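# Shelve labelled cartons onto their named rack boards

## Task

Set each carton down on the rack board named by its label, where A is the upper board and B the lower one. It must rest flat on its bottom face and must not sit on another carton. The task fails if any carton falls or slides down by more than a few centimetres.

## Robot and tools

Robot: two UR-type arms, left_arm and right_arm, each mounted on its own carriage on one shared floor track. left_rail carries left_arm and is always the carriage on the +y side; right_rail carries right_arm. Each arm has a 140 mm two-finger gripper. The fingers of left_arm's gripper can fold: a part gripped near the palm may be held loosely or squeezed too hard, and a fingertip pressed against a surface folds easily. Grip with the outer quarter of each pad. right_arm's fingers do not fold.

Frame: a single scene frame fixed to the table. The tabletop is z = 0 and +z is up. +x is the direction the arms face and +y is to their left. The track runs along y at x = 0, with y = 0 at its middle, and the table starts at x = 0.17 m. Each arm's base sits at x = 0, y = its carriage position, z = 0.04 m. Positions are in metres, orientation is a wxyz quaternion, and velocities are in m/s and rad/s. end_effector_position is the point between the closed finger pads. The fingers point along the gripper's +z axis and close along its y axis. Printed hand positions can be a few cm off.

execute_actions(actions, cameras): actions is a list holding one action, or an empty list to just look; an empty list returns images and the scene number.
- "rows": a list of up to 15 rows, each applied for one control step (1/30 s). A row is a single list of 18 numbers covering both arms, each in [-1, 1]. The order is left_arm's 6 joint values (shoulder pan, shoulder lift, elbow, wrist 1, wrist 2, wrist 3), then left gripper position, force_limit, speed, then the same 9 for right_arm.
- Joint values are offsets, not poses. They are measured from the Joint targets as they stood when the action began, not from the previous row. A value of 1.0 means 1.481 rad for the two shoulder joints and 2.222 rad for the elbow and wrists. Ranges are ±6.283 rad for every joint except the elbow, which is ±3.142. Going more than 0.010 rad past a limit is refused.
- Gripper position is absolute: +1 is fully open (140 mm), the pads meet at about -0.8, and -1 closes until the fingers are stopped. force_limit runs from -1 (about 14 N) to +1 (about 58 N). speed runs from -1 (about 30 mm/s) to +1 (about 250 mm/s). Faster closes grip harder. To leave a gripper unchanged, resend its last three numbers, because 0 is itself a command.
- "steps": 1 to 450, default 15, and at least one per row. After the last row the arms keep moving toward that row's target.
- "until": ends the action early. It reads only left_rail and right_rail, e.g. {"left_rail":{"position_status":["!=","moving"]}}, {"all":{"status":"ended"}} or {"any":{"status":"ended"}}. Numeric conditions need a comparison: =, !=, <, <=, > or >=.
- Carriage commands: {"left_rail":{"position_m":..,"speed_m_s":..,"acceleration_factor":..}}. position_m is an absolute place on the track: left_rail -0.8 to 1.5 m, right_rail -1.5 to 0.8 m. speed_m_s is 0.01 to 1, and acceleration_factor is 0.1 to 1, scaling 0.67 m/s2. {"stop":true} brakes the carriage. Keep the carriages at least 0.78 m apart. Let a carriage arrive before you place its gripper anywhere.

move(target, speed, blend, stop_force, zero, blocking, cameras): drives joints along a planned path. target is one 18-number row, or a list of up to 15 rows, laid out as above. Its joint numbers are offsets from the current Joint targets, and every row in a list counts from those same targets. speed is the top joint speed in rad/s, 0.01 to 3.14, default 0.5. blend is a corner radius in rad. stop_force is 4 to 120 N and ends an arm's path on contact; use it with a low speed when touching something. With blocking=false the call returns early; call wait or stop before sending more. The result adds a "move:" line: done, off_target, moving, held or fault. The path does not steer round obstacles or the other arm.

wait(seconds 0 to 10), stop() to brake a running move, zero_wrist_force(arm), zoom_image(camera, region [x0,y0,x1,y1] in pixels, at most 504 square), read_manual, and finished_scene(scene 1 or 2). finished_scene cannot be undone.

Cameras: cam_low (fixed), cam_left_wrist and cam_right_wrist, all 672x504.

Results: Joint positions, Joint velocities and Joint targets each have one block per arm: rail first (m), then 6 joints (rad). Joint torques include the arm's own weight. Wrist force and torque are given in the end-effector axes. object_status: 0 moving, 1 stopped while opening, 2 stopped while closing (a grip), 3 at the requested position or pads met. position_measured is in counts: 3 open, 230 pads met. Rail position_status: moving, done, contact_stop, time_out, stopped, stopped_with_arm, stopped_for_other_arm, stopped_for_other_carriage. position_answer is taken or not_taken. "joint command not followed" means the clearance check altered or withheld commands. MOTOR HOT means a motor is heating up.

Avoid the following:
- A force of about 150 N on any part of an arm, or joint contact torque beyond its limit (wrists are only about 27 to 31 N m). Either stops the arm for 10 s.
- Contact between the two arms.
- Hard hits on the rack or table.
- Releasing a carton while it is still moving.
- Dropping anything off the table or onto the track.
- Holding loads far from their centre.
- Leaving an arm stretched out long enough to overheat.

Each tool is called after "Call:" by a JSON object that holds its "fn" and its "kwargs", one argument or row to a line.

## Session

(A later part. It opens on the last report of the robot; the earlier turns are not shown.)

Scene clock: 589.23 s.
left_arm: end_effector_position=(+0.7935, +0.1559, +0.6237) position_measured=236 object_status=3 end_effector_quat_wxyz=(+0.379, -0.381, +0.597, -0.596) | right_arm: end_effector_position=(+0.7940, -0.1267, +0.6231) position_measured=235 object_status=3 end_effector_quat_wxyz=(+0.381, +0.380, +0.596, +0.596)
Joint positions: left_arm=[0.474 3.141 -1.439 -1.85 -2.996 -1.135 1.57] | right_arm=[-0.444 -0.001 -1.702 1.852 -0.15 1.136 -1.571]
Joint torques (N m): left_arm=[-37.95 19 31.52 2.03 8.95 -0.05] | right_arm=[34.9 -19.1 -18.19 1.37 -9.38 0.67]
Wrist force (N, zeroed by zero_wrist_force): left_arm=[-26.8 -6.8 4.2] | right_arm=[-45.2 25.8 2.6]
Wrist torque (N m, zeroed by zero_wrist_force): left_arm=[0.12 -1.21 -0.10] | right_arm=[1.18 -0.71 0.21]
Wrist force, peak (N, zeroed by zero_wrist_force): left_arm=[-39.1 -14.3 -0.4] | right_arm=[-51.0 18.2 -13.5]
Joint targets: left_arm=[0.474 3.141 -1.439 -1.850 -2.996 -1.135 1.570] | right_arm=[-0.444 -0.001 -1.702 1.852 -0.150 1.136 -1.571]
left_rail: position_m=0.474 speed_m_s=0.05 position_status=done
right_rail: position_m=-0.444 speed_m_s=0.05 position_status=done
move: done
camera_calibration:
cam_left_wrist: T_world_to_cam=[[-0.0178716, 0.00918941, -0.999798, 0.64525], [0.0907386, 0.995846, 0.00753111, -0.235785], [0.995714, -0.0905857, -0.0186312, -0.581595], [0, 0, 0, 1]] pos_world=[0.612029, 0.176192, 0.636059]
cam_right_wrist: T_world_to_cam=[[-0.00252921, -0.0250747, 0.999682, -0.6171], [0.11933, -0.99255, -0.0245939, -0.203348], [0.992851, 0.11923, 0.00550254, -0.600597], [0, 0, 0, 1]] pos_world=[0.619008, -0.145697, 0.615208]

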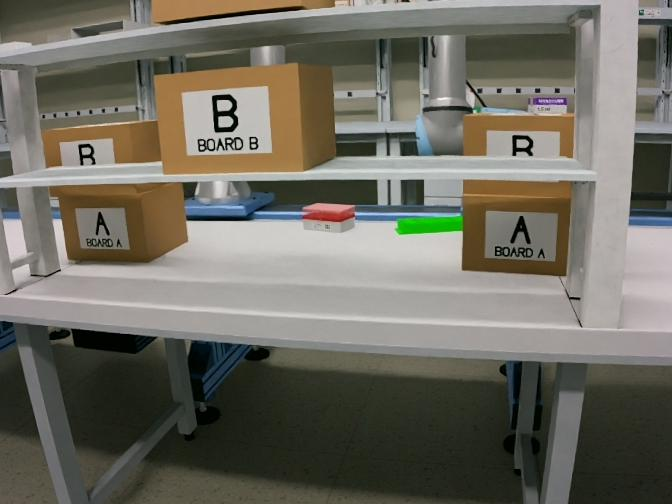

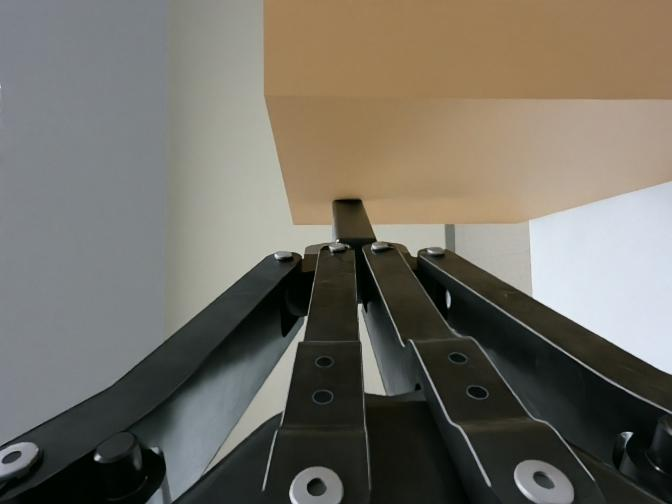

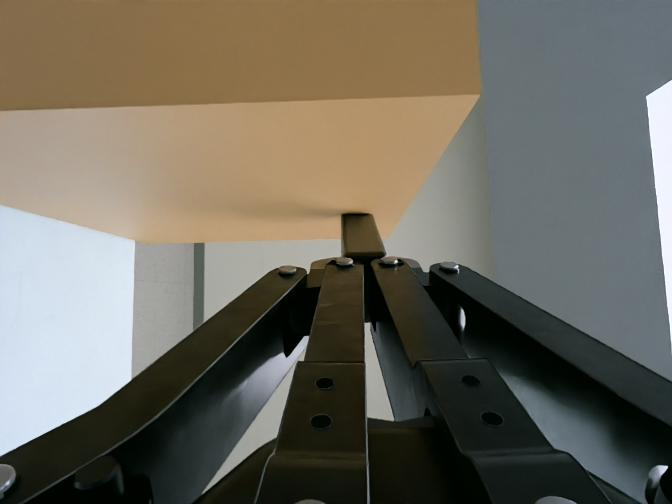

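Call:
{"fn": "execute_actions", "kwargs": {
  "actions": [
    {"right_rail":{"position_m":-0.5,"speed_m_s":0.08},"left_rail":{"position_m":0.52,"speed_m_s":0.08},"steps":90,"until":{"all":{"status":"ended"}}}
  ]
}}

Call:
{"fn": "move", "kwargs": {
  "target": [0,0.3918,-0.2442,-0.0169,0,0,-1,0,1,0,-0.3918,0.2442,0.0169,0,0,-1,0,1],
  "speed": 0.5,
  "cameras": ["cam_low"]
}}

Call:
{"fn": "execute_actions", "kwargs": {
  "actions": [
    {"right_rail":{"position_m":-1.03,"speed_m_s":0.5},"left_rail":{"position_m":-0.0,"speed_m_s":0.35},"steps":200,"until":{"all":{"status":"ended"}}}
  ]
}}

Call:
{"fn": "move", "kwargs": {
  "target": [0,-0.1417,-0.1391,0.2335,0,0,-1,0,1,0,0.1417,0.1391,-0.2335,0,0,-1,0,1],
  "speed": 0.4,
  "cameras": ["all"]
}}

Scene clock: 605.77 s.
left_arm: end_effector_position=(+0.7935, +0.2019, +0.6237) position_measured=236 object_status=3 end_effector_quat_wxyz=(+0.379, -0.381, +0.597, -0.596) | right_arm: end_effector_position=(+0.7940, -0.1826, +0.6231) position_measured=235 object_status=3 end_effector_quat_wxyz=(+0.381, +0.380, +0.596, +0.596)
Joint positions: left_arm=[0.52 3.141 -1.439 -1.85 -2.996 -1.135 1.57] | right_arm=[-0.5 0 -1.702 1.852 -0.15 1.136 -1.571]
Joint torques (N m): left_arm=[13.85 23.37 63.62 1.92 -1.98 -0.04] | right_arm=[-14.62 -51.13 -51.81 -6.2 2.98 0.79]
Wrist force (N, zeroed by zero_wrist_force): left_arm=[0.3 0.1 0.1] | right_arm=[3.3 7.3 -2.1]
Wrist torque (N m, zeroed by zero_wrist_force): left_arm=[-0.01 -0.07 -0.02] | right_arm=[1.60 -0.78 -0.01]
Wrist force, peak (N, zeroed by zero_wrist_force): left_arm=[-27.6 -6.9 4.0] | right_arm=[-45.2 26.7 2.6]
Joint targets: left_arm=[0.520 3.141 -1.439 -1.850 -2.996 -1.135 1.570] | right_arm=[-0.500 -0.001 -1.702 1.852 -0.150 1.136 -1.571]
Tool commands: left_gripper/position=-1.0 left_gripper/force_limit=+0.0 left_gripper/speed=+1.0 right_gripper/position=-1.0 right_gripper/force_limit=+0.0 right_gripper/speed=+1.0
left_rail: position_m=0.520 speed_m_s=0.08 position_status=done
right_rail: position_m=-0.500 speed_m_s=0.08 position_status=done

Scene clock: 607.53 s.
left_arm: end_effector_position=(+0.4765, +0.2020, +0.5017) position_measured=236 object_status=3 end_effector_quat_wxyz=(+0.379, -0.381, +0.597, -0.596) | right_arm: end_effector_position=(+0.4770, -0.1825, +0.5012) position_measured=235 object_status=3 end_effector_quat_wxyz=(+0.381, +0.380, +0.596, +0.596)
Joint positions: left_arm=[0.52 3.141 -0.859 -2.392 -3.034 -1.135 1.57] | right_arm=[-0.5 -0.001 -2.282 2.394 -0.112 1.136 -1.571]
Joint torques (N m): left_arm=[-9.56 12.23 40.6 0.34 -1.73 0.2] | right_arm=[-5.3 -0.1 -36.47 0.84 2.78 0.61]
Wrist force (N, zeroed by zero_wrist_force): left_arm=[0.4 -0.3 0.1] | right_arm=[3.7 7.8 -1.9]
Wrist torque (N m, zeroed by zero_wrist_force): left_arm=[-0.08 -0.12 -0.01] | right_arm=[1.75 -0.83 -0.01]
Wrist force, peak (N, zeroed by zero_wrist_force): left_arm=[-1.3 -0.5 2.8] | right_arm=[4.0 8.1 -2.5]
Joint targets: left_arm=[0.520 3.141 -0.859 -2.392 -3.034 -1.135 1.570] | right_arm=[-0.500 -0.001 -2.282 2.394 -0.112 1.136 -1.571]
left_rail: position_m=0.520 speed_m_s=0.08 position_status=done
right_rail: position_m=-0.500 speed_m_s=0.08 position_status=done
move: done
Images, in order (width x height): cam_low 672x504.

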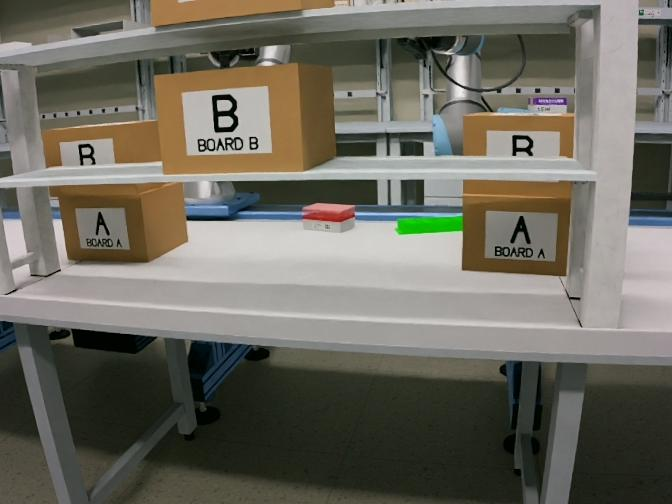

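Scene clock: 609.83 s.
left_arm: end_effector_position=(+0.4764, -0.3180, +0.5017) position_measured=236 object_status=3 end_effector_quat_wxyz=(+0.379, -0.381, +0.597, -0.596) | right_arm: end_effector_position=(+0.4769, -0.7125, +0.5012) position_measured=235 object_status=3 end_effector_quat_wxyz=(+0.381, +0.380, +0.596, +0.596)
Joint positions: left_arm=[0 3.141 -0.859 -2.392 -3.034 -1.135 1.57] | right_arm=[-1.03 -0.001 -2.282 2.394 -0.112 1.136 -1.571]
Joint torques (N m): left_arm=[-12.04 9.34 44.99 1.05 -1.8 0.27] | right_arm=[2.87 2.72 -39.11 -0.61 2.63 0.67]
Wrist force (N, zeroed by zero_wrist_force): left_arm=[0.1 -0.3 0.4] | right_arm=[3.8 7.5 -1.9]
Wrist torque (N m, zeroed by zero_wrist_force): left_arm=[-0.09 -0.03 -0.01] | right_arm=[1.67 -0.85 -0.01]
Wrist force, peak (N, zeroed by zero_wrist_force): left_arm=[-1.9 0.0 -0.6] | right_arm=[4.9 8.1 -1.3]
Joint targets: left_arm=[0.000 3.141 -0.859 -2.392 -3.034 -1.135 1.570] | right_arm=[-1.030 -0.001 -2.282 2.394 -0.112 1.136 -1.571]
Tool commands: left_gripper/position=-1.0 left_gripper/force_limit=+0.0 left_gripper/speed=+1.0 right_gripper/position=-1.0 right_gripper/force_limit=+0.0 right_gripper/speed=+1.0
left_rail: position_m=0.000 speed_m_s=0.35 position_status=done
right_rail: position_m=-1.030 speed_m_s=0.50 position_status=done

Scene clock: 611.73 s.
left_arm: end_effector_position=(+0.4760, -0.3180, +0.3014) position_measured=236 object_status=3 end_effector_quat_wxyz=(+0.379, -0.381, +0.597, -0.596) | right_arm: end_effector_position=(+0.4760, -0.7125, +0.3011) position_measured=235 object_status=3 end_effector_quat_wxyz=(+0.381, +0.380, +0.596, +0.596)
Joint positions: left_arm=[0 3.141 -1.069 -2.701 -2.515 -1.135 1.57] | right_arm=[-1.03 -0.001 -2.073 2.703 -0.631 1.136 -1.571]
Joint torques (N m): left_arm=[-13.2 -25.52 31.18 7.26 -1.89 0.14] | right_arm=[9.55 15.68 -28.75 -7.34 2.94 0.74]
Wrist force (N, zeroed by zero_wrist_force): left_arm=[0.2 -0.2 0.3] | right_arm=[3.6 7.4 -1.5]
Wrist torque (N m, zeroed by zero_wrist_force): left_arm=[-0.06 -0.04 -0.01] | right_arm=[1.71 -0.80 0.01]
Wrist force, peak (N, zeroed by zero_wrist_force): left_arm=[0.4 -1.9 -0.5] | right_arm=[3.9 9.1 -2.3]
Joint targets: left_arm=[0.000 3.141 -1.069 -2.701 -2.515 -1.135 1.570] | right_arm=[-1.030 -0.001 -2.072 2.703 -0.631 1.136 -1.571]
left_rail: position_m=0.000 speed_m_s=0.35 position_status=done
right_rail: position_m=-1.030 speed_m_s=0.50 position_status=done
move: done
camera_calibration:
cam_left_wrist: T_world_to_cam=[[-0.017772, 0.00918113, -0.9998, 0.321664], [0.0907378, 0.995846, 0.00753191, 0.267383], [0.995716, -0.0905858, -0.0185313, -0.314421], [0, 0, 0, 1]] pos_world=[0.294529, -0.297708, 0.313759]
cam_right_wrist: T_world_to_cam=[[-0.0026284, -0.0250872, 0.999682, -0.310578], [0.119333, -0.99255, -0.0245944, -0.754846], [0.992851, 0.11923, 0.00560254, -0.213171], [0, 0, 0, 1]] pos_world=[0.300908, -0.731597, 0.293109]

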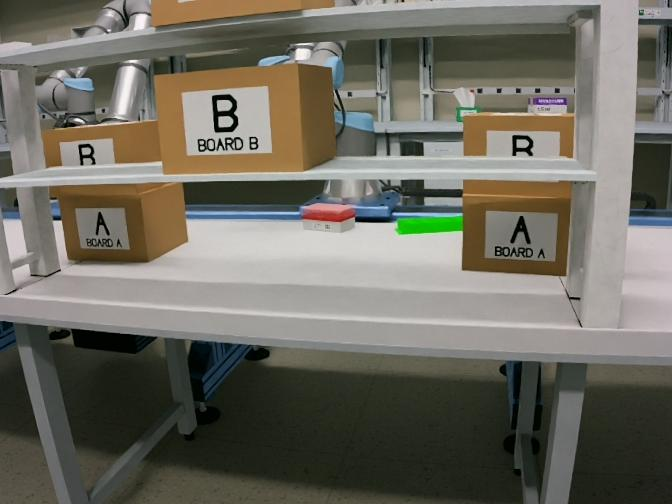

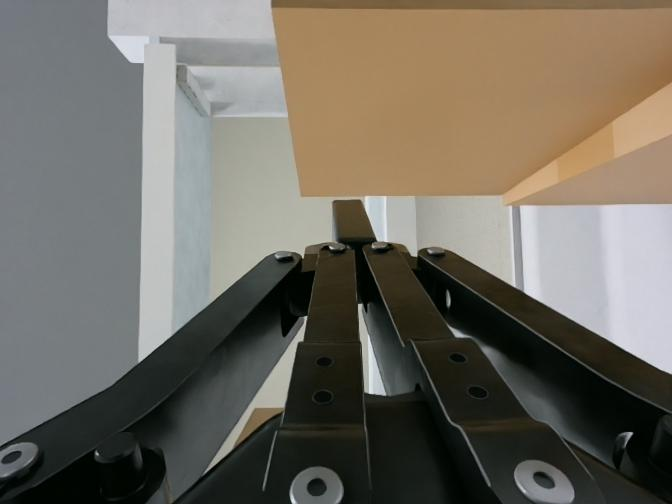

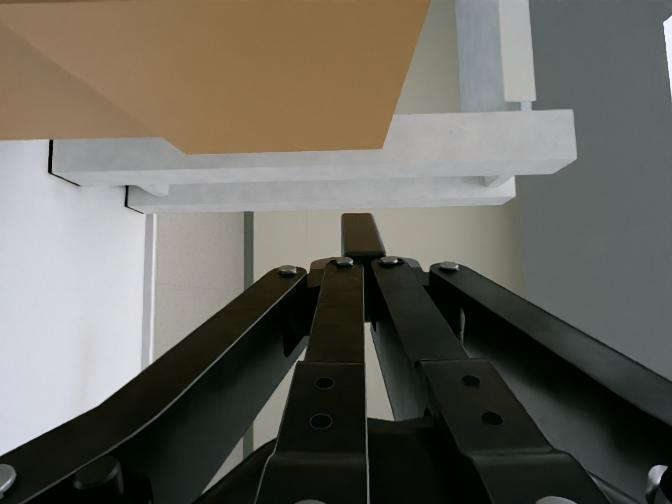

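Call:
{"fn": "execute_actions", "kwargs": {
  "actions": [
    {"left_rail":{"position_m":0.25},"steps":100,"until":{"all":{"status":"ended"}}}
  ]
}}

Call:
{"fn": "move", "kwargs": {
  "target": [0,0,0,0,0,0,-1,0,1,0,0.5552,0.0610,-0.4309,0,0,-1,0,1],
  "speed": 0.5
}}

Call:
{"fn": "execute_actions", "kwargs": {
  "actions": [
    {"right_rail":{"position_m":-0.96,"speed_m_s":0.06},"steps":100,"until":{"all":{"status":"ended"}}}
  ],
  "cameras": ["cam_right_wrist"]
}}

Scene clock: 632.10 s.
left_arm: end_effector_position=(+0.4760, -0.0680, +0.3013) position_measured=236 object_status=3 end_effector_quat_wxyz=(+0.379, -0.381, +0.597, -0.596) | right_arm: end_effector_position=(+0.4759, -0.7125, +0.3010) position_measured=235 object_status=3 end_effector_quat_wxyz=(+0.381, +0.380, +0.596, +0.596)
Joint positions: left_arm=[0.25 3.141 -1.069 -2.701 -2.515 -1.135 1.57] | right_arm=[-1.03 -0.001 -2.072 2.703 -0.631 1.136 -1.571]
Joint torques (N m): left_arm=[-8.8 -23.41 34.11 5.48 -1.41 0.17] | right_arm=[11.39 17.13 -28.27 -7.15 3.08 0.64]
Wrist force (N, zeroed by zero_wrist_force): left_arm=[0.3 0.0 -0.1] | right_arm=[3.6 7.4 -1.4]
Wrist torque (N m, zeroed by zero_wrist_force): left_arm=[-0.01 -0.07 -0.01] | right_arm=[1.71 -0.80 0.00]
Wrist force, peak (N, zeroed by zero_wrist_force): left_arm=[2.2 -0.2 0.9] | right_arm=[4.0 7.6 -1.4]
Joint targets: left_arm=[0.250 3.141 -1.069 -2.701 -2.515 -1.135 1.570] | right_arm=[-1.030 -0.001 -2.072 2.703 -0.631 1.136 -1.571]
Tool commands: left_gripper/position=-1.0 left_gripper/force_limit=+0.0 left_gripper/speed=+1.0 right_gripper/position=-1.0 right_gripper/force_limit=+0.0 right_gripper/speed=+1.0
left_rail: position_m=0.250 speed_m_s=0.35 position_status=done
right_rail: position_m=-1.030 speed_m_s=0.50 position_status=done

Scene clock: 634.63 s.
left_arm: end_effector_position=(+0.4760, -0.0680, +0.3013) position_measured=236 object_status=3 end_effector_quat_wxyz=(+0.379, -0.381, +0.597, -0.596) | right_arm: end_effector_position=(+0.4919, -0.7125, +0.1108) position_measured=235 object_status=3 end_effector_quat_wxyz=(+0.380, +0.380, +0.596, +0.596)
Joint positions: left_arm=[0.25 3.141 -1.069 -2.701 -2.515 -1.135 1.57] | right_arm=[-1.03 -0.001 -1.25 2.839 -1.588 1.136 -1.571]
Joint torques (N m): left_arm=[-10.79 -19.35 37.92 3.62 -1.73 0.59] | right_arm=[10.85 -20.53 5.84 -6.24 2.53 0.64]
Wrist force (N, zeroed by zero_wrist_force): left_arm=[0.2 0.0 0.1] | right_arm=[3.2 7.2 -1.6]
Wrist torque (N m, zeroed by zero_wrist_force): left_arm=[0.00 -0.05 0.00] | right_arm=[1.63 -0.76 0.04]
Wrist force, peak (N, zeroed by zero_wrist_force): left_arm=[0.3 -0.6 0.0] | right_arm=[3.9 8.4 -1.8]
Joint targets: left_arm=[0.250 3.141 -1.069 -2.701 -2.515 -1.135 1.570] | right_arm=[-1.030 -0.001 -1.250 2.839 -1.588 1.136 -1.571]
left_rail: position_m=0.250 speed_m_s=0.35 position_status=done
right_rail: position_m=-1.030 speed_m_s=0.50 position_status=done
move: done

Scene clock: 636.17 s.
left_arm: end_effector_position=(+0.4760, -0.0680, +0.3013) position_measured=236 object_status=3 end_effector_quat_wxyz=(+0.379, -0.381, +0.597, -0.596) | right_arm: end_effector_position=(+0.4919, -0.6425, +0.1107) position_measured=235 object_status=3 end_effector_quat_wxyz=(+0.380, +0.380, +0.596, +0.596)
Joint positions: left_arm=[0.25 3.141 -1.069 -2.701 -2.515 -1.135 1.57] | right_arm=[-0.96 -0.001 -1.25 2.839 -1.588 1.136 -1.571]
Joint torques (N m): left_arm=[-10.67 -19.01 39.46 2.83 -1.29 0.69] | right_arm=[9.38 -18.93 5.67 -7.13 2.66 0.57]
Wrist force (N, zeroed by zero_wrist_force): left_arm=[0.4 -0.4 0.0] | right_arm=[3.1 7.3 -1.4]
Wrist torque (N m, zeroed by zero_wrist_force): left_arm=[-0.08 -0.11 -0.01] | right_arm=[1.64 -0.74 0.04]
Wrist force, peak (N, zeroed by zero_wrist_force): left_arm=[0.4 -0.4 0.0] | right_arm=[4.3 7.6 -1.2]
Joint targets: left_arm=[0.250 3.141 -1.069 -2.701 -2.515 -1.135 1.570] | right_arm=[-0.960 -0.001 -1.250 2.839 -1.588 1.136 -1.571]
Tool commands: left_gripper/position=-1.0 left_gripper/force_limit=+0.0 left_gripper/speed=+1.0 right_gripper/position=-1.0 right_gripper/force_limit=+0.0 right_gripper/speed=+1.0
left_rail: position_m=0.250 speed_m_s=0.35 position_status=done
right_rail: position_m=-0.960 speed_m_s=0.06 position_status=done
camera_calibration:
cam_right_wrist: T_world_to_cam=[[-0.00212002, -0.0251242, 0.999682, -0.118824], [0.11932, -0.992549, -0.0246918, -0.691928], [0.992854, 0.119229, 0.00510203, -0.236188], [0, 0, 0, 1]] pos_world=[0.316809, -0.661597, 0.102906]
Images, in order (width x height): cam_right_wrist 672x504.

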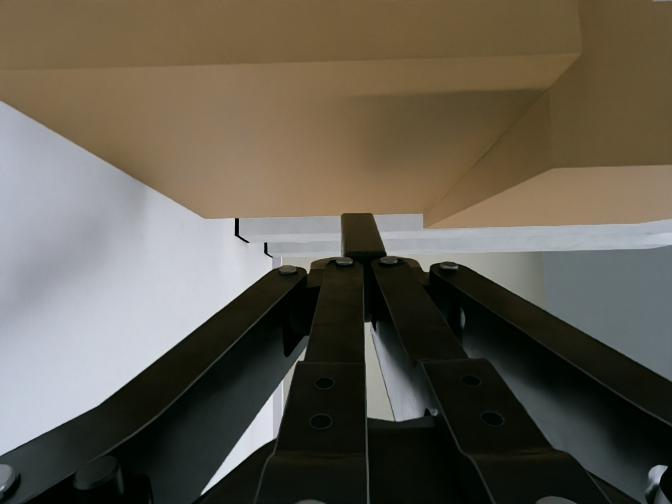

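Call:
{"fn": "execute_actions", "kwargs": {
  "actions": [
    {"right_rail":{"position_m":-0.832},"steps":120,"until":{"all":{"status":"ended"}}}
  ],
  "cameras": ["cam_low","cam_right_wrist"]
}}

Scene clock: 643.87 s.
left_arm: end_effector_position=(+0.4760, -0.0680, +0.3013) position_measured=236 object_status=3 end_effector_quat_wxyz=(+0.379, -0.381, +0.597, -0.596) | right_arm: end_effector_position=(+0.4918, -0.5145, +0.1107) position_measured=235 object_status=3 end_effector_quat_wxyz=(+0.380, +0.380, +0.596, +0.596)
Joint positions: left_arm=[0.25 3.141 -1.069 -2.701 -2.515 -1.135 1.57] | right_arm=[-0.832 -0.001 -1.25 2.839 -1.588 1.135 -1.571]
Joint torques (N m): left_arm=[-8.71 -14.85 48.17 1.45 -1.67 0.85] | right_arm=[1.52 -23.31 -8.86 -6.77 -5.11 0.69]
Wrist force (N, zeroed by zero_wrist_force): left_arm=[0.4 -0.1 0.1] | right_arm=[-11.9 6.5 -11.1]
Wrist torque (N m, zeroed by zero_wrist_force): left_arm=[-0.03 -0.09 -0.01] | right_arm=[1.68 -1.07 0.03]
Wrist force, peak (N, zeroed by zero_wrist_force): left_arm=[0.5 -0.4 0.4] | right_arm=[-17.9 7.2 -9.9]
Joint targets: left_arm=[0.250 3.141 -1.069 -2.701 -2.515 -1.135 1.570] | right_arm=[-0.832 -0.001 -1.250 2.839 -1.588 1.136 -1.571]
Tool commands: left_gripper/position=-1.0 left_gripper/force_limit=+0.0 left_gripper/speed=+1.0 right_gripper/position=-1.0 right_gripper/force_limit=+0.0 right_gripper/speed=+1.0
left_rail: position_m=0.250 speed_m_s=0.35 position_status=done
right_rail: position_m=-0.832 speed_m_s=0.06 position_status=done
camera_calibration:
cam_right_wrist: T_world_to_cam=[[-0.00211761, -0.0251242, 0.999682, -0.115609], [0.119418, -0.992537, -0.0246917, -0.564906], [0.992842, 0.119328, 0.00510209, -0.251393], [0, 0, 0, 1]] pos_world=[0.316809, -0.533597, 0.102906]
Images, in order (width x height): cam_low 672x504, cam_right_wrist 672x504.

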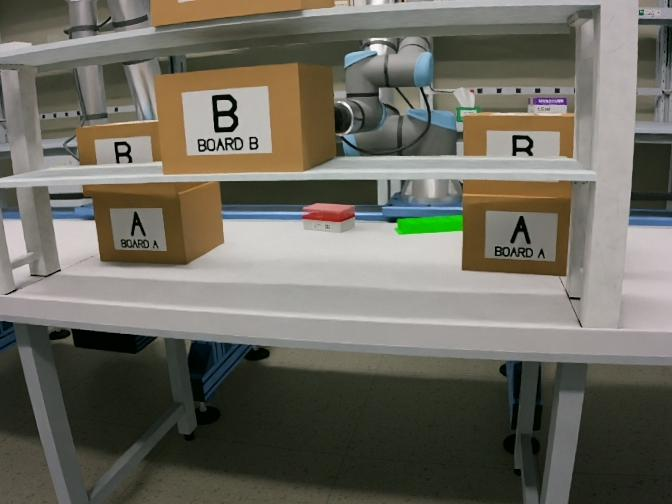

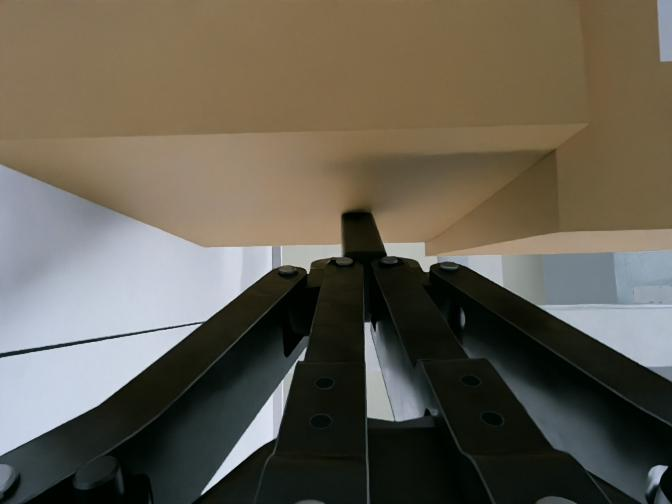

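Call:
{"fn": "execute_actions", "kwargs": {
  "actions": [
    {"right_rail":{"position_m":-0.885,"speed_m_s":0.1},"steps":100,"until":{"all":{"status":"ended"}}}
  ]
}}

Call:
{"fn": "move", "kwargs": {
  "target": [0,-0.0654,0.0165,0.0279,0,0,-1,0,1,0,-0.4900,-0.0785,0.4051,0,0,-1,0,1],
  "speed": 0.5
}}

Call:
{"fn": "execute_actions", "kwargs": {
  "actions": [
    {"right_rail":{"position_m":-0.86,"speed_m_s":0.06},"left_rail":{"position_m":0.11,"speed_m_s":0.06},"steps":120,"until":{"all":{"status":"ended"}}}
  ],
  "cameras": ["cam_left_wrist","cam_right_wrist"]
}}

Scene clock: 652.50 s.
left_arm: end_effector_position=(+0.4760, -0.0680, +0.3013) position_measured=236 object_status=3 end_effector_quat_wxyz=(+0.379, -0.381, +0.597, -0.596) | right_arm: end_effector_position=(+0.4919, -0.5675, +0.1107) position_measured=235 object_status=3 end_effector_quat_wxyz=(+0.380, +0.380, +0.596, +0.596)
Joint positions: left_arm=[0.25 3.141 -1.069 -2.701 -2.515 -1.135 1.57] | right_arm=[-0.885 -0.001 -1.25 2.839 -1.588 1.136 -1.571]
Joint torques (N m): left_arm=[-11.12 -9.41 54 1.37 -1.87 0.35] | right_arm=[-2.81 -30.25 -4.41 -6.28 -0.28 0.78]
Wrist force (N, zeroed by zero_wrist_force): left_arm=[0.1 -0.3 0.4] | right_arm=[3.7 6.5 -1.7]
Wrist torque (N m, zeroed by zero_wrist_force): left_arm=[-0.06 -0.02 -0.01] | right_arm=[1.46 -0.86 0.04]
Wrist force, peak (N, zeroed by zero_wrist_force): left_arm=[0.1 -0.2 0.5] | right_arm=[-12.3 7.5 -12.1]
Joint targets: left_arm=[0.250 3.141 -1.069 -2.701 -2.515 -1.135 1.570] | right_arm=[-0.885 -0.001 -1.250 2.839 -1.588 1.136 -1.571]
Tool commands: left_gripper/position=-1.0 left_gripper/force_limit=+0.0 left_gripper/speed=+1.0 right_gripper/position=-1.0 right_gripper/force_limit=+0.0 right_gripper/speed=+1.0
left_rail: position_m=0.250 speed_m_s=0.35 position_status=done
right_rail: position_m=-0.885 speed_m_s=0.10 position_status=done

Scene clock: 654.93 s.
left_arm: end_effector_position=(+0.5085, -0.0680, +0.3006) position_measured=236 object_status=3 end_effector_quat_wxyz=(+0.380, -0.380, +0.596, -0.596) | right_arm: end_effector_position=(+0.5089, -0.5675, +0.3007) position_measured=235 object_status=3 end_effector_quat_wxyz=(+0.381, +0.380, +0.596, +0.596)
Joint positions: left_arm=[0.25 3.141 -1.166 -2.665 -2.453 -1.135 1.57] | right_arm=[-0.885 -0.001 -1.976 2.664 -0.688 1.136 -1.571]
Joint torques (N m): left_arm=[-9.54 -17.4 52.56 6.89 -1.3 0.32] | right_arm=[-7.55 -11.84 -42.56 1.19 0.16 0.69]
Wrist force (N, zeroed by zero_wrist_force): left_arm=[0.2 0.2 -0.1] | right_arm=[3.3 6.8 -1.3]
Wrist torque (N m, zeroed by zero_wrist_force): left_arm=[0.03 -0.04 -0.02] | right_arm=[1.56 -0.72 0.01]
Wrist force, peak (N, zeroed by zero_wrist_force): left_arm=[0.4 0.3 0.4] | right_arm=[4.1 7.9 -1.6]
Joint targets: left_arm=[0.250 3.141 -1.166 -2.665 -2.453 -1.135 1.570] | right_arm=[-0.885 -0.001 -1.976 2.664 -0.688 1.136 -1.571]
left_rail: position_m=0.250 speed_m_s=0.35 position_status=done
right_rail: position_m=-0.885 speed_m_s=0.10 position_status=done
move: done

Scene clock: 657.63 s.
left_arm: end_effector_position=(+0.5085, -0.2080, +0.3006) position_measured=236 object_status=3 end_effector_quat_wxyz=(+0.380, -0.380, +0.596, -0.596) | right_arm: end_effector_position=(+0.5089, -0.5425, +0.3007) position_measured=235 object_status=3 end_effector_quat_wxyz=(+0.381, +0.380, +0.596, +0.596)
Joint positions: left_arm=[0.11 3.141 -1.166 -2.665 -2.453 -1.135 1.57] | right_arm=[-0.86 -0.001 -1.976 2.664 -0.688 1.136 -1.571]
Joint torques (N m): left_arm=[-9.13 -19.41 52.09 6.44 -1.73 0.77] | right_arm=[-10.5 -13.93 -41.56 0.71 0.03 0.71]
Wrist force (N, zeroed by zero_wrist_force): left_arm=[0.2 0.2 0.2] | right_arm=[3.9 6.6 -1.5]
Wrist torque (N m, zeroed by zero_wrist_force): left_arm=[0.04 -0.04 -0.01] | right_arm=[1.49 -0.86 0.01]
Wrist force, peak (N, zeroed by zero_wrist_force): left_arm=[-1.9 0.1 -0.6] | right_arm=[5.0 6.6 -0.9]
Joint targets: left_arm=[0.110 3.141 -1.166 -2.665 -2.453 -1.135 1.570] | right_arm=[-0.860 -0.001 -1.976 2.664 -0.688 1.136 -1.571]
Tool commands: left_gripper/position=-1.0 left_gripper/force_limit=+0.0 left_gripper/speed=+1.0 right_gripper/position=-1.0 right_gripper/force_limit=+0.0 right_gripper/speed=+1.0
left_rail: position_m=0.110 speed_m_s=0.06 position_status=done
right_rail: position_m=-0.860 speed_m_s=0.06 position_status=done
camera_calibration:
cam_left_wrist: T_world_to_cam=[[-0.0159603, 0.00922894, -0.99983, 0.319559], [0.0907208, 0.995846, 0.00774399, 0.154848], [0.995748, -0.0905818, -0.0167312, -0.337309], [0, 0, 0, 1]] pos_world=[0.326927, -0.187708, 0.312662]
cam_right_wrist: T_world_to_cam=[[-0.00221921, -0.0251366, 0.999682, -0.306189], [0.119322, -0.992549, -0.0246924, -0.590011], [0.992853, 0.119229, 0.00520203, -0.265988], [0, 0, 0, 1]] pos_world=[0.333809, -0.561597, 0.292906]
Images, in order (width x height): cam_left_wrist 672x504, cam_right_wrist 672x504.

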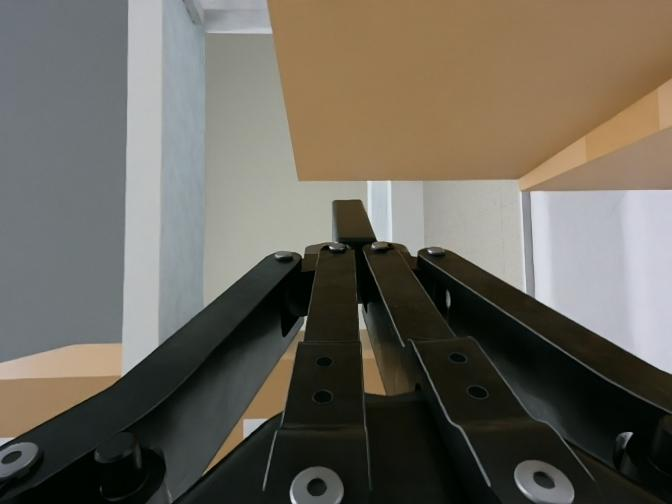

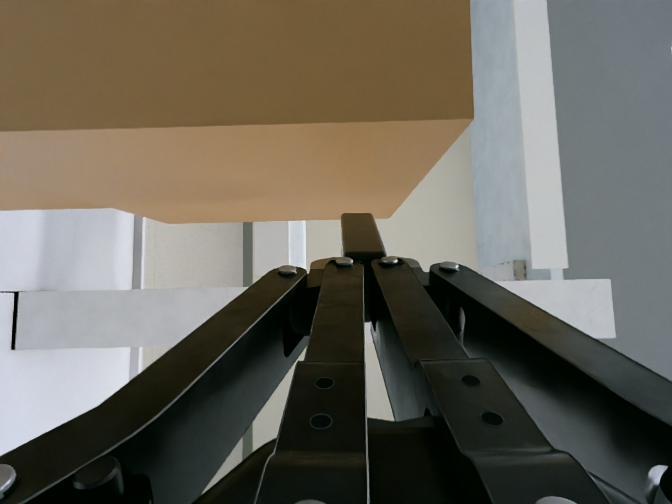

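Call:
{"fn": "execute_actions", "kwargs": {
  "actions": [
    {"right_rail":{"position_m":-0.857,"speed_m_s":0.05},"left_rail":{"position_m":0.061,"speed_m_s":0.05},"steps":120,"until":{"all":{"status":"ended"}}}
  ]
}}

Call:
{"fn": "move", "kwargs": {
  "target": [0,0.08,0.033,-0.079,0,0,-1,0,1,0,-0.08,-0.033,0.079,0,0,-1,0,1],
  "speed": 0.15,
  "cameras": ["all"]
}}

Scene clock: 669.07 s.
left_arm: end_effector_position=(+0.5085, -0.2569, +0.3006) position_measured=236 object_status=3 end_effector_quat_wxyz=(+0.380, -0.380, +0.596, -0.596) | right_arm: end_effector_position=(+0.5089, -0.5395, +0.3007) position_measured=235 object_status=3 end_effector_quat_wxyz=(+0.381, +0.380, +0.596, +0.596)
Joint positions: left_arm=[0.061 3.141 -1.166 -2.665 -2.453 -1.135 1.57] | right_arm=[-0.857 -0.001 -1.976 2.664 -0.688 1.136 -1.571]
Joint torques (N m): left_arm=[-12.21 -15.77 49.99 5.63 7.1 0.42] | right_arm=[-2.52 -11.9 -40.47 0.12 -1.85 0.63]
Wrist force (N, zeroed by zero_wrist_force): left_arm=[-23.5 -0.8 -11.5] | right_arm=[-15.2 5.8 -9.7]
Wrist torque (N m, zeroed by zero_wrist_force): left_arm=[0.04 -0.88 -0.03] | right_arm=[1.49 -1.24 0.01]
Wrist force, peak (N, zeroed by zero_wrist_force): left_arm=[-23.5 -1.7 -11.9] | right_arm=[-15.1 7.0 -10.2]
Joint targets: left_arm=[0.061 3.141 -1.166 -2.665 -2.453 -1.135 1.570] | right_arm=[-0.857 -0.001 -1.976 2.664 -0.688 1.136 -1.571]
Tool commands: left_gripper/position=-1.0 left_gripper/force_limit=+0.0 left_gripper/speed=+1.0 right_gripper/position=-1.0 right_gripper/force_limit=+0.0 right_gripper/speed=+1.0
left_rail: position_m=0.061 speed_m_s=0.05 position_status=done
right_rail: position_m=-0.857 speed_m_s=0.05 position_status=done

Scene clock: 670.73 s.
left_arm: end_effector_position=(+0.5067, -0.2570, +0.3639) position_measured=236 object_status=3 end_effector_quat_wxyz=(+0.385, -0.375, +0.593, -0.599) | right_arm: end_effector_position=(+0.5070, -0.5395, +0.3640) position_measured=235 object_status=3 end_effector_quat_wxyz=(+0.385, +0.375, +0.593, +0.599)
Joint positions: left_arm=[0.061 3.141 -1.047 -2.591 -2.628 -1.135 1.57] | right_arm=[-0.857 -0.001 -2.094 2.591 -0.513 1.136 -1.571]
Joint torques (N m): left_arm=[-9.51 25.21 67.87 2.68 12.18 0.53] | right_arm=[24.03 -13.72 -53.32 -1.3 -10.79 0.81]
Wrist force (N, zeroed by zero_wrist_force): left_arm=[-21.0 9.7 -9.4] | right_arm=[-17.4 -2.4 -10.5]
Wrist torque (N m, zeroed by zero_wrist_force): left_arm=[-0.23 -0.68 0.14] | right_arm=[1.70 -1.33 -0.13]
Wrist force, peak (N, zeroed by zero_wrist_force): left_arm=[-23.8 -1.8 -11.7] | right_arm=[-17.8 -3.1 -10.5]
Joint targets: left_arm=[0.061 3.141 -1.047 -2.591 -2.629 -1.135 1.570] | right_arm=[-0.857 -0.001 -2.094 2.591 -0.513 1.136 -1.571]
left_rail: position_m=0.061 speed_m_s=0.05 position_status=done
right_rail: position_m=-0.857 speed_m_s=0.05 position_status=done
move: done
camera_calibration:
cam_left_wrist: T_world_to_cam=[[0.00029138, 0.00917945, -0.999958, 0.375044], [0.090588, 0.995846, 0.0091681, 0.202863], [0.995888, -0.0905869, -0.000541379, -0.344917], [0, 0, 0, 1]] pos_world=[0.325013, -0.236708, 0.372981]
cam_right_wrist: T_world_to_cam=[[-0.0185486, -0.0250682, 0.999514, -0.360958], [0.119702, -0.992551, -0.0226722, -0.58619], [0.992637, 0.119224, 0.0214111, -0.270705], [0, 0, 0, 1]] pos_world=[0.332185, -0.558597, 0.353288]

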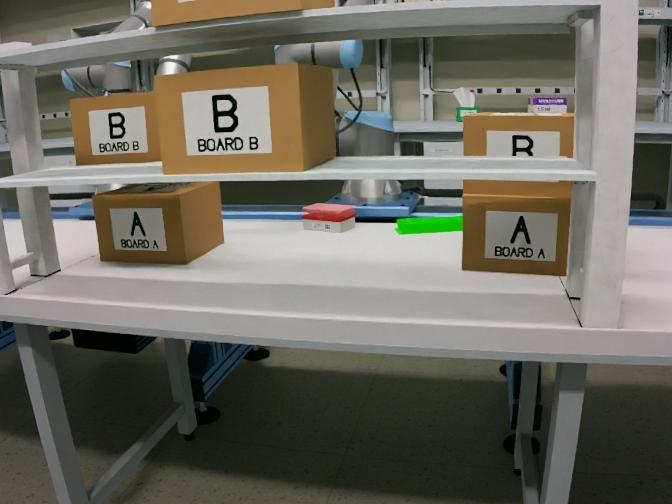

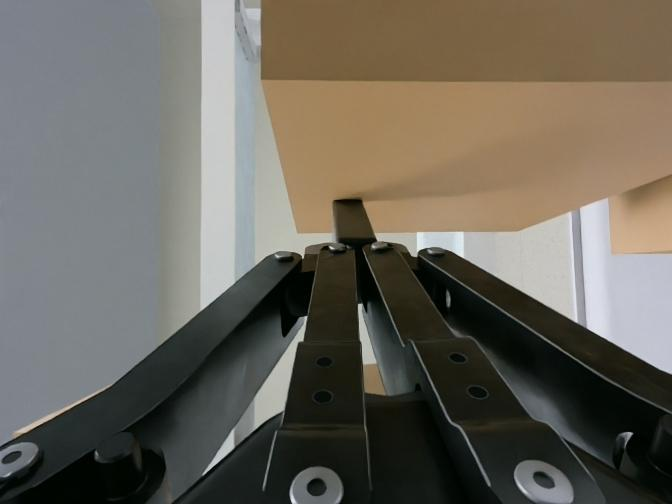

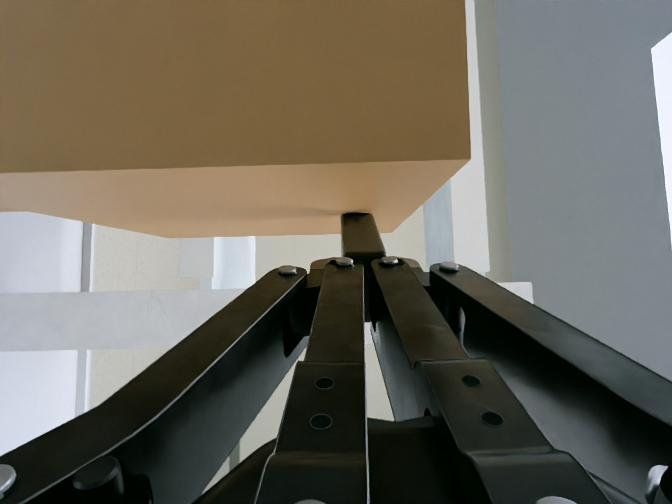

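Call:
{"fn": "move", "kwargs": {
  "target": [0,-0.0797,-0.0329,0.0788,0,0,-1,0,1,0,0.0797,0.0329,-0.0788,0,0,-1,0,1],
  "speed": 0.15
}}

Call:
{"fn": "execute_actions", "kwargs": {
  "actions": [
    {"left_rail":{"position_m":0.15,"speed_m_s":0.1},"steps":120,"until":{"all":{"status":"ended"}}}
  ]
}}

Call:
{"fn": "execute_actions", "kwargs": {
  "actions": [
    {"right_rail":{"position_m":-0.795,"speed_m_s":0.06},"steps":120,"until":{"all":{"status":"ended"}}}
  ]
}}

Call:
{"fn": "execute_actions", "kwargs": {
  "actions": [
    {"left_rail":{"position_m":0.126,"speed_m_s":0.05},"steps":120,"until":{"all":{"status":"ended"}}}
  ],
  "cameras": ["all"]
}}

Scene clock: 693.47 s.
left_arm: end_effector_position=(+0.5085, -0.2570, +0.3010) position_measured=236 object_status=3 end_effector_quat_wxyz=(+0.380, -0.380, +0.596, -0.596) | right_arm: end_effector_position=(+0.5089, -0.5395, +0.3011) position_measured=235 object_status=3 end_effector_quat_wxyz=(+0.381, +0.380, +0.596, +0.596)
Joint positions: left_arm=[0.061 3.141 -1.165 -2.664 -2.454 -1.135 1.57] | right_arm=[-0.857 -0.001 -1.976 2.664 -0.688 1.136 -1.571]
Joint torques (N m): left_arm=[-11.24 -14.23 33.54 8.84 11.69 0.57] | right_arm=[21.1 7 -28.7 -8.99 -11.71 0.49]
Wrist force (N, zeroed by zero_wrist_force): left_arm=[-20.9 5.7 -8.7] | right_arm=[-17.6 3.2 -9.3]
Wrist torque (N m, zeroed by zero_wrist_force): left_arm=[-0.13 -0.70 0.06] | right_arm=[1.65 -1.24 -0.04]
Wrist force, peak (N, zeroed by zero_wrist_force): left_arm=[-21.0 10.3 -9.6] | right_arm=[-17.8 -2.5 -11.0]
Joint targets: left_arm=[0.061 3.141 -1.165 -2.664 -2.453 -1.135 1.570] | right_arm=[-0.857 -0.001 -1.976 2.664 -0.688 1.136 -1.571]
left_rail: position_m=0.061 speed_m_s=0.05 position_status=done
right_rail: position_m=-0.857 speed_m_s=0.05 position_status=done
move: done

Scene clock: 694.77 s.
left_arm: end_effector_position=(+0.5085, -0.1680, +0.3009) position_measured=236 object_status=3 end_effector_quat_wxyz=(+0.380, -0.380, +0.596, -0.596) | right_arm: end_effector_position=(+0.5089, -0.5395, +0.3010) position_measured=235 object_status=3 end_effector_quat_wxyz=(+0.381, +0.380, +0.596, +0.596)
Joint positions: left_arm=[0.15 3.141 -1.165 -2.664 -2.453 -1.135 1.57] | right_arm=[-0.857 0 -1.976 2.664 -0.688 1.136 -1.571]
Joint torques (N m): left_arm=[-10.9 -17.13 30.43 0.9 -1.89 0.34] | right_arm=[-13.04 8.9 -26.73 -4.73 2.63 0.72]
Wrist force (N, zeroed by zero_wrist_force): left_arm=[0.1 0.1 0.1] | right_arm=[1.3 7.5 -1.6]
Wrist torque (N m, zeroed by zero_wrist_force): left_arm=[0.02 -0.02 -0.01] | right_arm=[1.78 -0.72 0.00]
Wrist force, peak (N, zeroed by zero_wrist_force): left_arm=[-20.5 4.5 -9.0] | right_arm=[-17.3 4.4 -9.8]
Joint targets: left_arm=[0.150 3.141 -1.165 -2.664 -2.453 -1.135 1.570] | right_arm=[-0.857 -0.001 -1.976 2.664 -0.688 1.136 -1.571]
Tool commands: left_gripper/position=-1.0 left_gripper/force_limit=+0.0 left_gripper/speed=+1.0 right_gripper/position=-1.0 right_gripper/force_limit=+0.0 right_gripper/speed=+1.0
left_rail: position_m=0.150 speed_m_s=0.10 position_status=done
right_rail: position_m=-0.857 speed_m_s=0.05 position_status=done

Scene clock: 696.17 s.
left_arm: end_effector_position=(+0.5085, -0.1680, +0.3009) position_measured=236 object_status=3 end_effector_quat_wxyz=(+0.380, -0.380, +0.596, -0.596) | right_arm: end_effector_position=(+0.5089, -0.4775, +0.3010) position_measured=235 object_status=3 end_effector_quat_wxyz=(+0.381, +0.380, +0.596, +0.596)
Joint positions: left_arm=[0.15 3.141 -1.165 -2.664 -2.453 -1.135 1.57] | right_arm=[-0.795 -0.001 -1.976 2.664 -0.688 1.135 -1.571]
Joint torques (N m): left_arm=[-11.81 -17.24 30.65 0.85 -1.88 0.29] | right_arm=[-10.92 7.87 -30.86 -0.46 -2.84 0.68]
Wrist force (N, zeroed by zero_wrist_force): left_arm=[0.1 0.1 0.2] | right_arm=[-2.1 7.3 -3.7]
Wrist torque (N m, zeroed by zero_wrist_force): left_arm=[0.01 -0.02 -0.01] | right_arm=[1.74 -0.87 0.00]
Wrist force, peak (N, zeroed by zero_wrist_force): left_arm=[-0.3 0.3 0.4] | right_arm=[-4.3 7.6 -5.3]
Joint targets: left_arm=[0.150 3.141 -1.165 -2.664 -2.453 -1.135 1.570] | right_arm=[-0.795 -0.001 -1.976 2.664 -0.688 1.136 -1.571]
Tool commands: left_gripper/position=-1.0 left_gripper/force_limit=+0.0 left_gripper/speed=+1.0 right_gripper/position=-1.0 right_gripper/force_limit=+0.0 right_gripper/speed=+1.0
left_rail: position_m=0.150 speed_m_s=0.10 position_status=done
right_rail: position_m=-0.795 speed_m_s=0.06 position_status=done

Scene clock: 697.00 s.
left_arm: end_effector_position=(+0.5085, -0.1919, +0.3009) position_measured=236 object_status=3 end_effector_quat_wxyz=(+0.380, -0.380, +0.596, -0.596) | right_arm: end_effector_position=(+0.5089, -0.4775, +0.3010) position_measured=235 object_status=3 end_effector_quat_wxyz=(+0.381, +0.380, +0.596, +0.596)
Joint positions: left_arm=[0.126 3.141 -1.165 -2.664 -2.453 -1.135 1.57] | right_arm=[-0.795 -0.001 -1.976 2.664 -0.688 1.135 -1.571]
Joint torques (N m): left_arm=[-11.59 -15.18 30.79 1.12 -0.65 0.46] | right_arm=[-10.53 6.68 -33 -0.42 1.61 0.51]
Wrist force (N, zeroed by zero_wrist_force): left_arm=[-3.6 -0.6 -3.0] | right_arm=[-2.5 7.1 -3.9]
Wrist torque (N m, zeroed by zero_wrist_force): left_arm=[0.03 -0.14 -0.01] | right_arm=[1.71 -0.77 -0.01]
Wrist force, peak (N, zeroed by zero_wrist_force): left_arm=[-3.6 -0.6 -3.0] | right_arm=[-2.5 8.3 -4.0]
Joint targets: left_arm=[0.126 3.141 -1.165 -2.664 -2.453 -1.135 1.570] | right_arm=[-0.795 -0.001 -1.976 2.664 -0.688 1.136 -1.571]
Tool commands: left_gripper/position=-1.0 left_gripper/force_limit=+0.0 left_gripper/speed=+1.0 right_gripper/position=-1.0 right_gripper/force_limit=+0.0 right_gripper/speed=+1.0
left_rail: position_m=0.126 speed_m_s=0.05 position_status=done
right_rail: position_m=-0.795 speed_m_s=0.06 position_status=done
camera_calibration:
cam_left_wrist: T_world_to_cam=[[-0.015761, 0.0092124, -0.999833, 0.319544], [0.0907192, 0.995846, 0.0077456, 0.138913], [0.995752, -0.090582, -0.0165313, -0.33592], [0, 0, 0, 1]] pos_world=[0.326927, -0.171708, 0.312862]
cam_right_wrist: T_world_to_cam=[[-0.00242761, -0.0250624, 0.999683, -0.30465], [0.119426, -0.992538, -0.0245932, -0.525548], [0.99284, 0.119329, 0.0054026, -0.273744], [0, 0, 0, 1]] pos_world=[0.333808, -0.496597, 0.293108]

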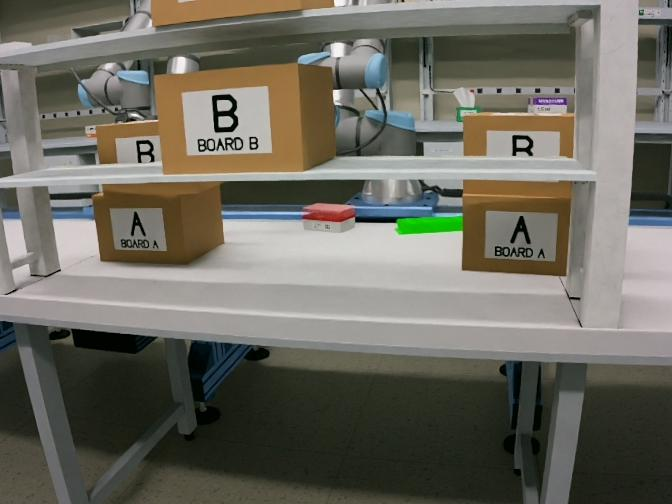

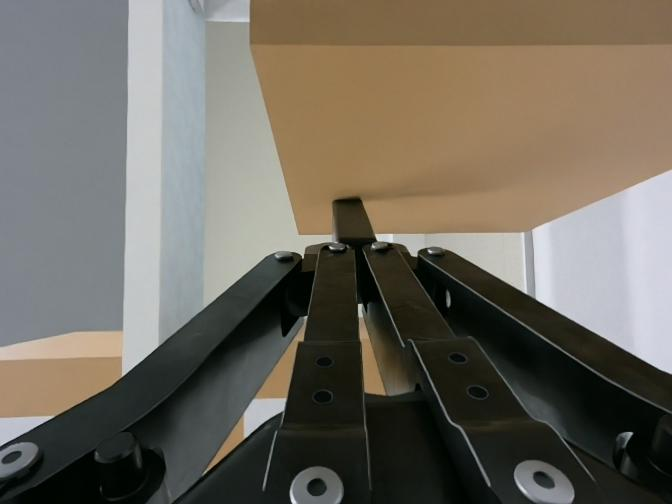

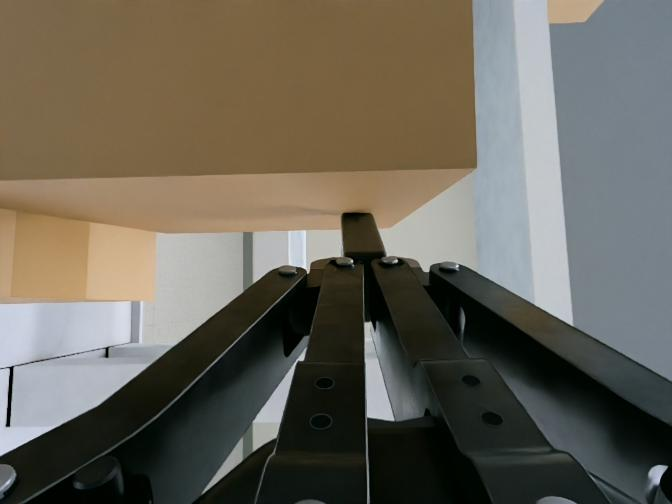

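Call:
{"fn": "execute_actions", "kwargs": {
  "actions": [
    {"left_rail":{"position_m":0.121,"speed_m_s":0.05},"steps":120,"until":{"all":{"status":"ended"}}}
  ]
}}

Call:
{"fn": "move", "kwargs": {
  "target": [
    [0,0.1157,0.0685,-0.1456,0,0,-1,0,1,0,-0.1157,-0.0685,0.1456,0,0,-1,0,1],
    [0,-0.0430,0.1193,-0.0906,0,0,-1,0,1,0,0.0430,-0.1193,0.0906,0,0,-1,0,1]
  ],
  "speed": 0.2,
  "cameras": ["all"]
}}

Scene clock: 706.50 s.
left_arm: end_effector_position=(+0.5085, -0.1969, +0.3009) position_measured=236 object_status=3 end_effector_quat_wxyz=(+0.380, -0.380, +0.596, -0.596) | right_arm: end_effector_position=(+0.5090, -0.4777, +0.3010) position_measured=235 object_status=3 end_effector_quat_wxyz=(+0.381, +0.380, +0.596, +0.596)
Joint positions: left_arm=[0.121 3.141 -1.165 -2.664 -2.453 -1.136 1.57] | right_arm=[-0.795 -0.001 -1.976 2.664 -0.688 1.136 -1.571]
Joint torques (N m): left_arm=[-10.14 -15.84 32.61 0.94 11.89 0.29] | right_arm=[13.1 3.45 -42.08 -0.39 -12.35 0.65]
Wrist force (N, zeroed by zero_wrist_force): left_arm=[-40.9 -2.1 -19.3] | right_arm=[-32.8 8.4 -17.9]
Wrist torque (N m, zeroed by zero_wrist_force): left_arm=[0.14 -1.40 -0.03] | right_arm=[1.78 -1.50 0.01]
Wrist force, peak (N, zeroed by zero_wrist_force): left_arm=[-40.9 -2.1 -19.3] | right_arm=[-33.1 8.0 -17.8]
Joint targets: left_arm=[0.121 3.141 -1.165 -2.664 -2.453 -1.135 1.570] | right_arm=[-0.795 -0.001 -1.976 2.664 -0.688 1.136 -1.571]
Tool commands: left_gripper/position=-1.0 left_gripper/force_limit=+0.0 left_gripper/speed=+1.0 right_gripper/position=-1.0 right_gripper/force_limit=+0.0 right_gripper/speed=+1.0
left_rail: position_m=0.121 speed_m_s=0.05 position_status=done
right_rail: position_m=-0.795 speed_m_s=0.06 position_status=done

Scene clock: 710.20 s.
left_arm: end_effector_position=(+0.6084, -0.1970, +0.4108) position_measured=236 object_status=3 end_effector_quat_wxyz=(+0.380, -0.380, +0.596, -0.596) | right_arm: end_effector_position=(+0.6088, -0.4776, +0.4109) position_measured=235 object_status=3 end_effector_quat_wxyz=(+0.381, +0.380, +0.596, +0.596)
Joint positions: left_arm=[0.121 3.141 -1.229 -2.399 -2.655 -1.135 1.57] | right_arm=[-0.795 -0.001 -1.913 2.399 -0.486 1.136 -1.571]
Joint torques (N m): left_arm=[-14.32 2.71 66.47 10.87 20.05 0.84] | right_arm=[27.84 -9.66 -55.03 -11.39 -19.93 0.66]
Wrist force (N, zeroed by zero_wrist_force): left_arm=[-36.0 9.7 -16.3] | right_arm=[-34.0 -1.0 -17.2]
Wrist torque (N m, zeroed by zero_wrist_force): left_arm=[-0.22 -1.21 0.12] | right_arm=[1.94 -1.45 -0.10]
Wrist force, peak (N, zeroed by zero_wrist_force): left_arm=[-41.3 -1.6 -19.4] | right_arm=[-37.0 -1.5 -19.7]
Joint targets: left_arm=[0.121 3.141 -1.229 -2.399 -2.655 -1.135 1.570] | right_arm=[-0.795 -0.001 -1.913 2.399 -0.487 1.136 -1.571]
left_rail: position_m=0.121 speed_m_s=0.05 position_status=done
right_rail: position_m=-0.795 speed_m_s=0.06 position_status=done
move: done
camera_calibration:
cam_left_wrist: T_world_to_cam=[[-0.0156614, 0.00920413, -0.999835, 0.431105], [0.0907185, 0.995846, 0.0077464, 0.133968], [0.995753, -0.0905822, -0.0164314, -0.434172], [0, 0, 0, 1]] pos_world=[0.426927, -0.176708, 0.422862]
cam_right_wrist: T_world_to_cam=[[-0.00252921, -0.0250747, 0.999682, -0.414235], [0.11933, -0.99255, -0.0245939, -0.534741], [0.992851, 0.11923, 0.00550254, -0.373616], [0, 0, 0, 1]] pos_world=[0.433708, -0.496597, 0.403008]

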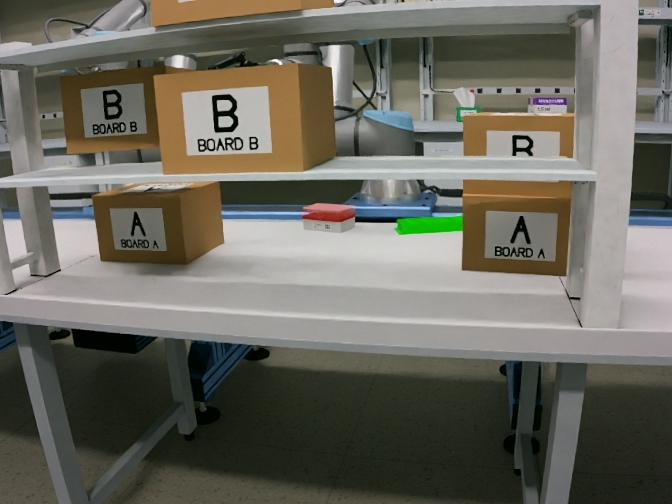

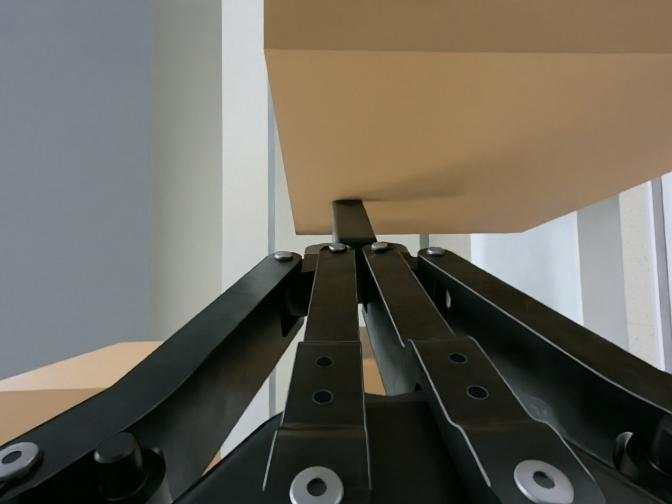

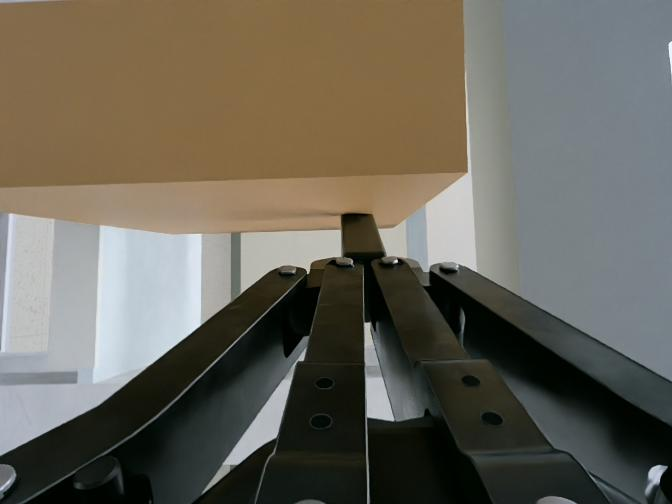

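Call:
{"fn": "execute_actions", "kwargs": {
  "actions": [
    {"right_rail":{"position_m":-0.792,"speed_m_s":0.02},"left_rail":{"position_m":0.1235,"speed_m_s":0.02},"steps":60,"until":{"all":{"status":"ended"}}}
  ]
}}

Scene clock: 723.77 s.
left_arm: end_effector_position=(+0.6085, -0.1945, +0.4108) position_measured=236 object_status=3 end_effector_quat_wxyz=(+0.380, -0.380, +0.596, -0.596) | right_arm: end_effector_position=(+0.6089, -0.4746, +0.4109) position_measured=235 object_status=3 end_effector_quat_wxyz=(+0.381, +0.380, +0.596, +0.596)
Joint positions: left_arm=[0.124 3.141 -1.229 -2.399 -2.655 -1.135 1.57] | right_arm=[-0.792 -0.001 -1.913 2.399 -0.487 1.136 -1.571]
Joint torques (N m): left_arm=[-15.33 0.52 66.52 10.04 15.09 0.79] | right_arm=[16.72 -7.69 -53.16 -11.32 -14.82 0.66]
Wrist force (N, zeroed by zero_wrist_force): left_arm=[-41.2 9.2 -18.8] | right_arm=[-38.7 -0.7 -19.6]
Wrist torque (N m, zeroed by zero_wrist_force): left_arm=[-0.23 -1.38 0.12] | right_arm=[1.87 -1.66 -0.10]
Wrist force, peak (N, zeroed by zero_wrist_force): left_arm=[-41.3 10.4 -18.2] | right_arm=[-38.8 -0.7 -19.5]
Joint targets: left_arm=[0.123 3.141 -1.229 -2.399 -2.655 -1.135 1.570] | right_arm=[-0.792 -0.001 -1.913 2.399 -0.487 1.136 -1.571]
Tool commands: left_gripper/position=-1.0 left_gripper/force_limit=+0.0 left_gripper/speed=+1.0 right_gripper/position=-1.0 right_gripper/force_limit=+0.0 right_gripper/speed=+1.0
left_rail: position_m=0.124 position_m_goal=0.123 speed_m_s=0.02 position_status=done
right_rail: position_m=-0.792 speed_m_s=0.02 position_status=done


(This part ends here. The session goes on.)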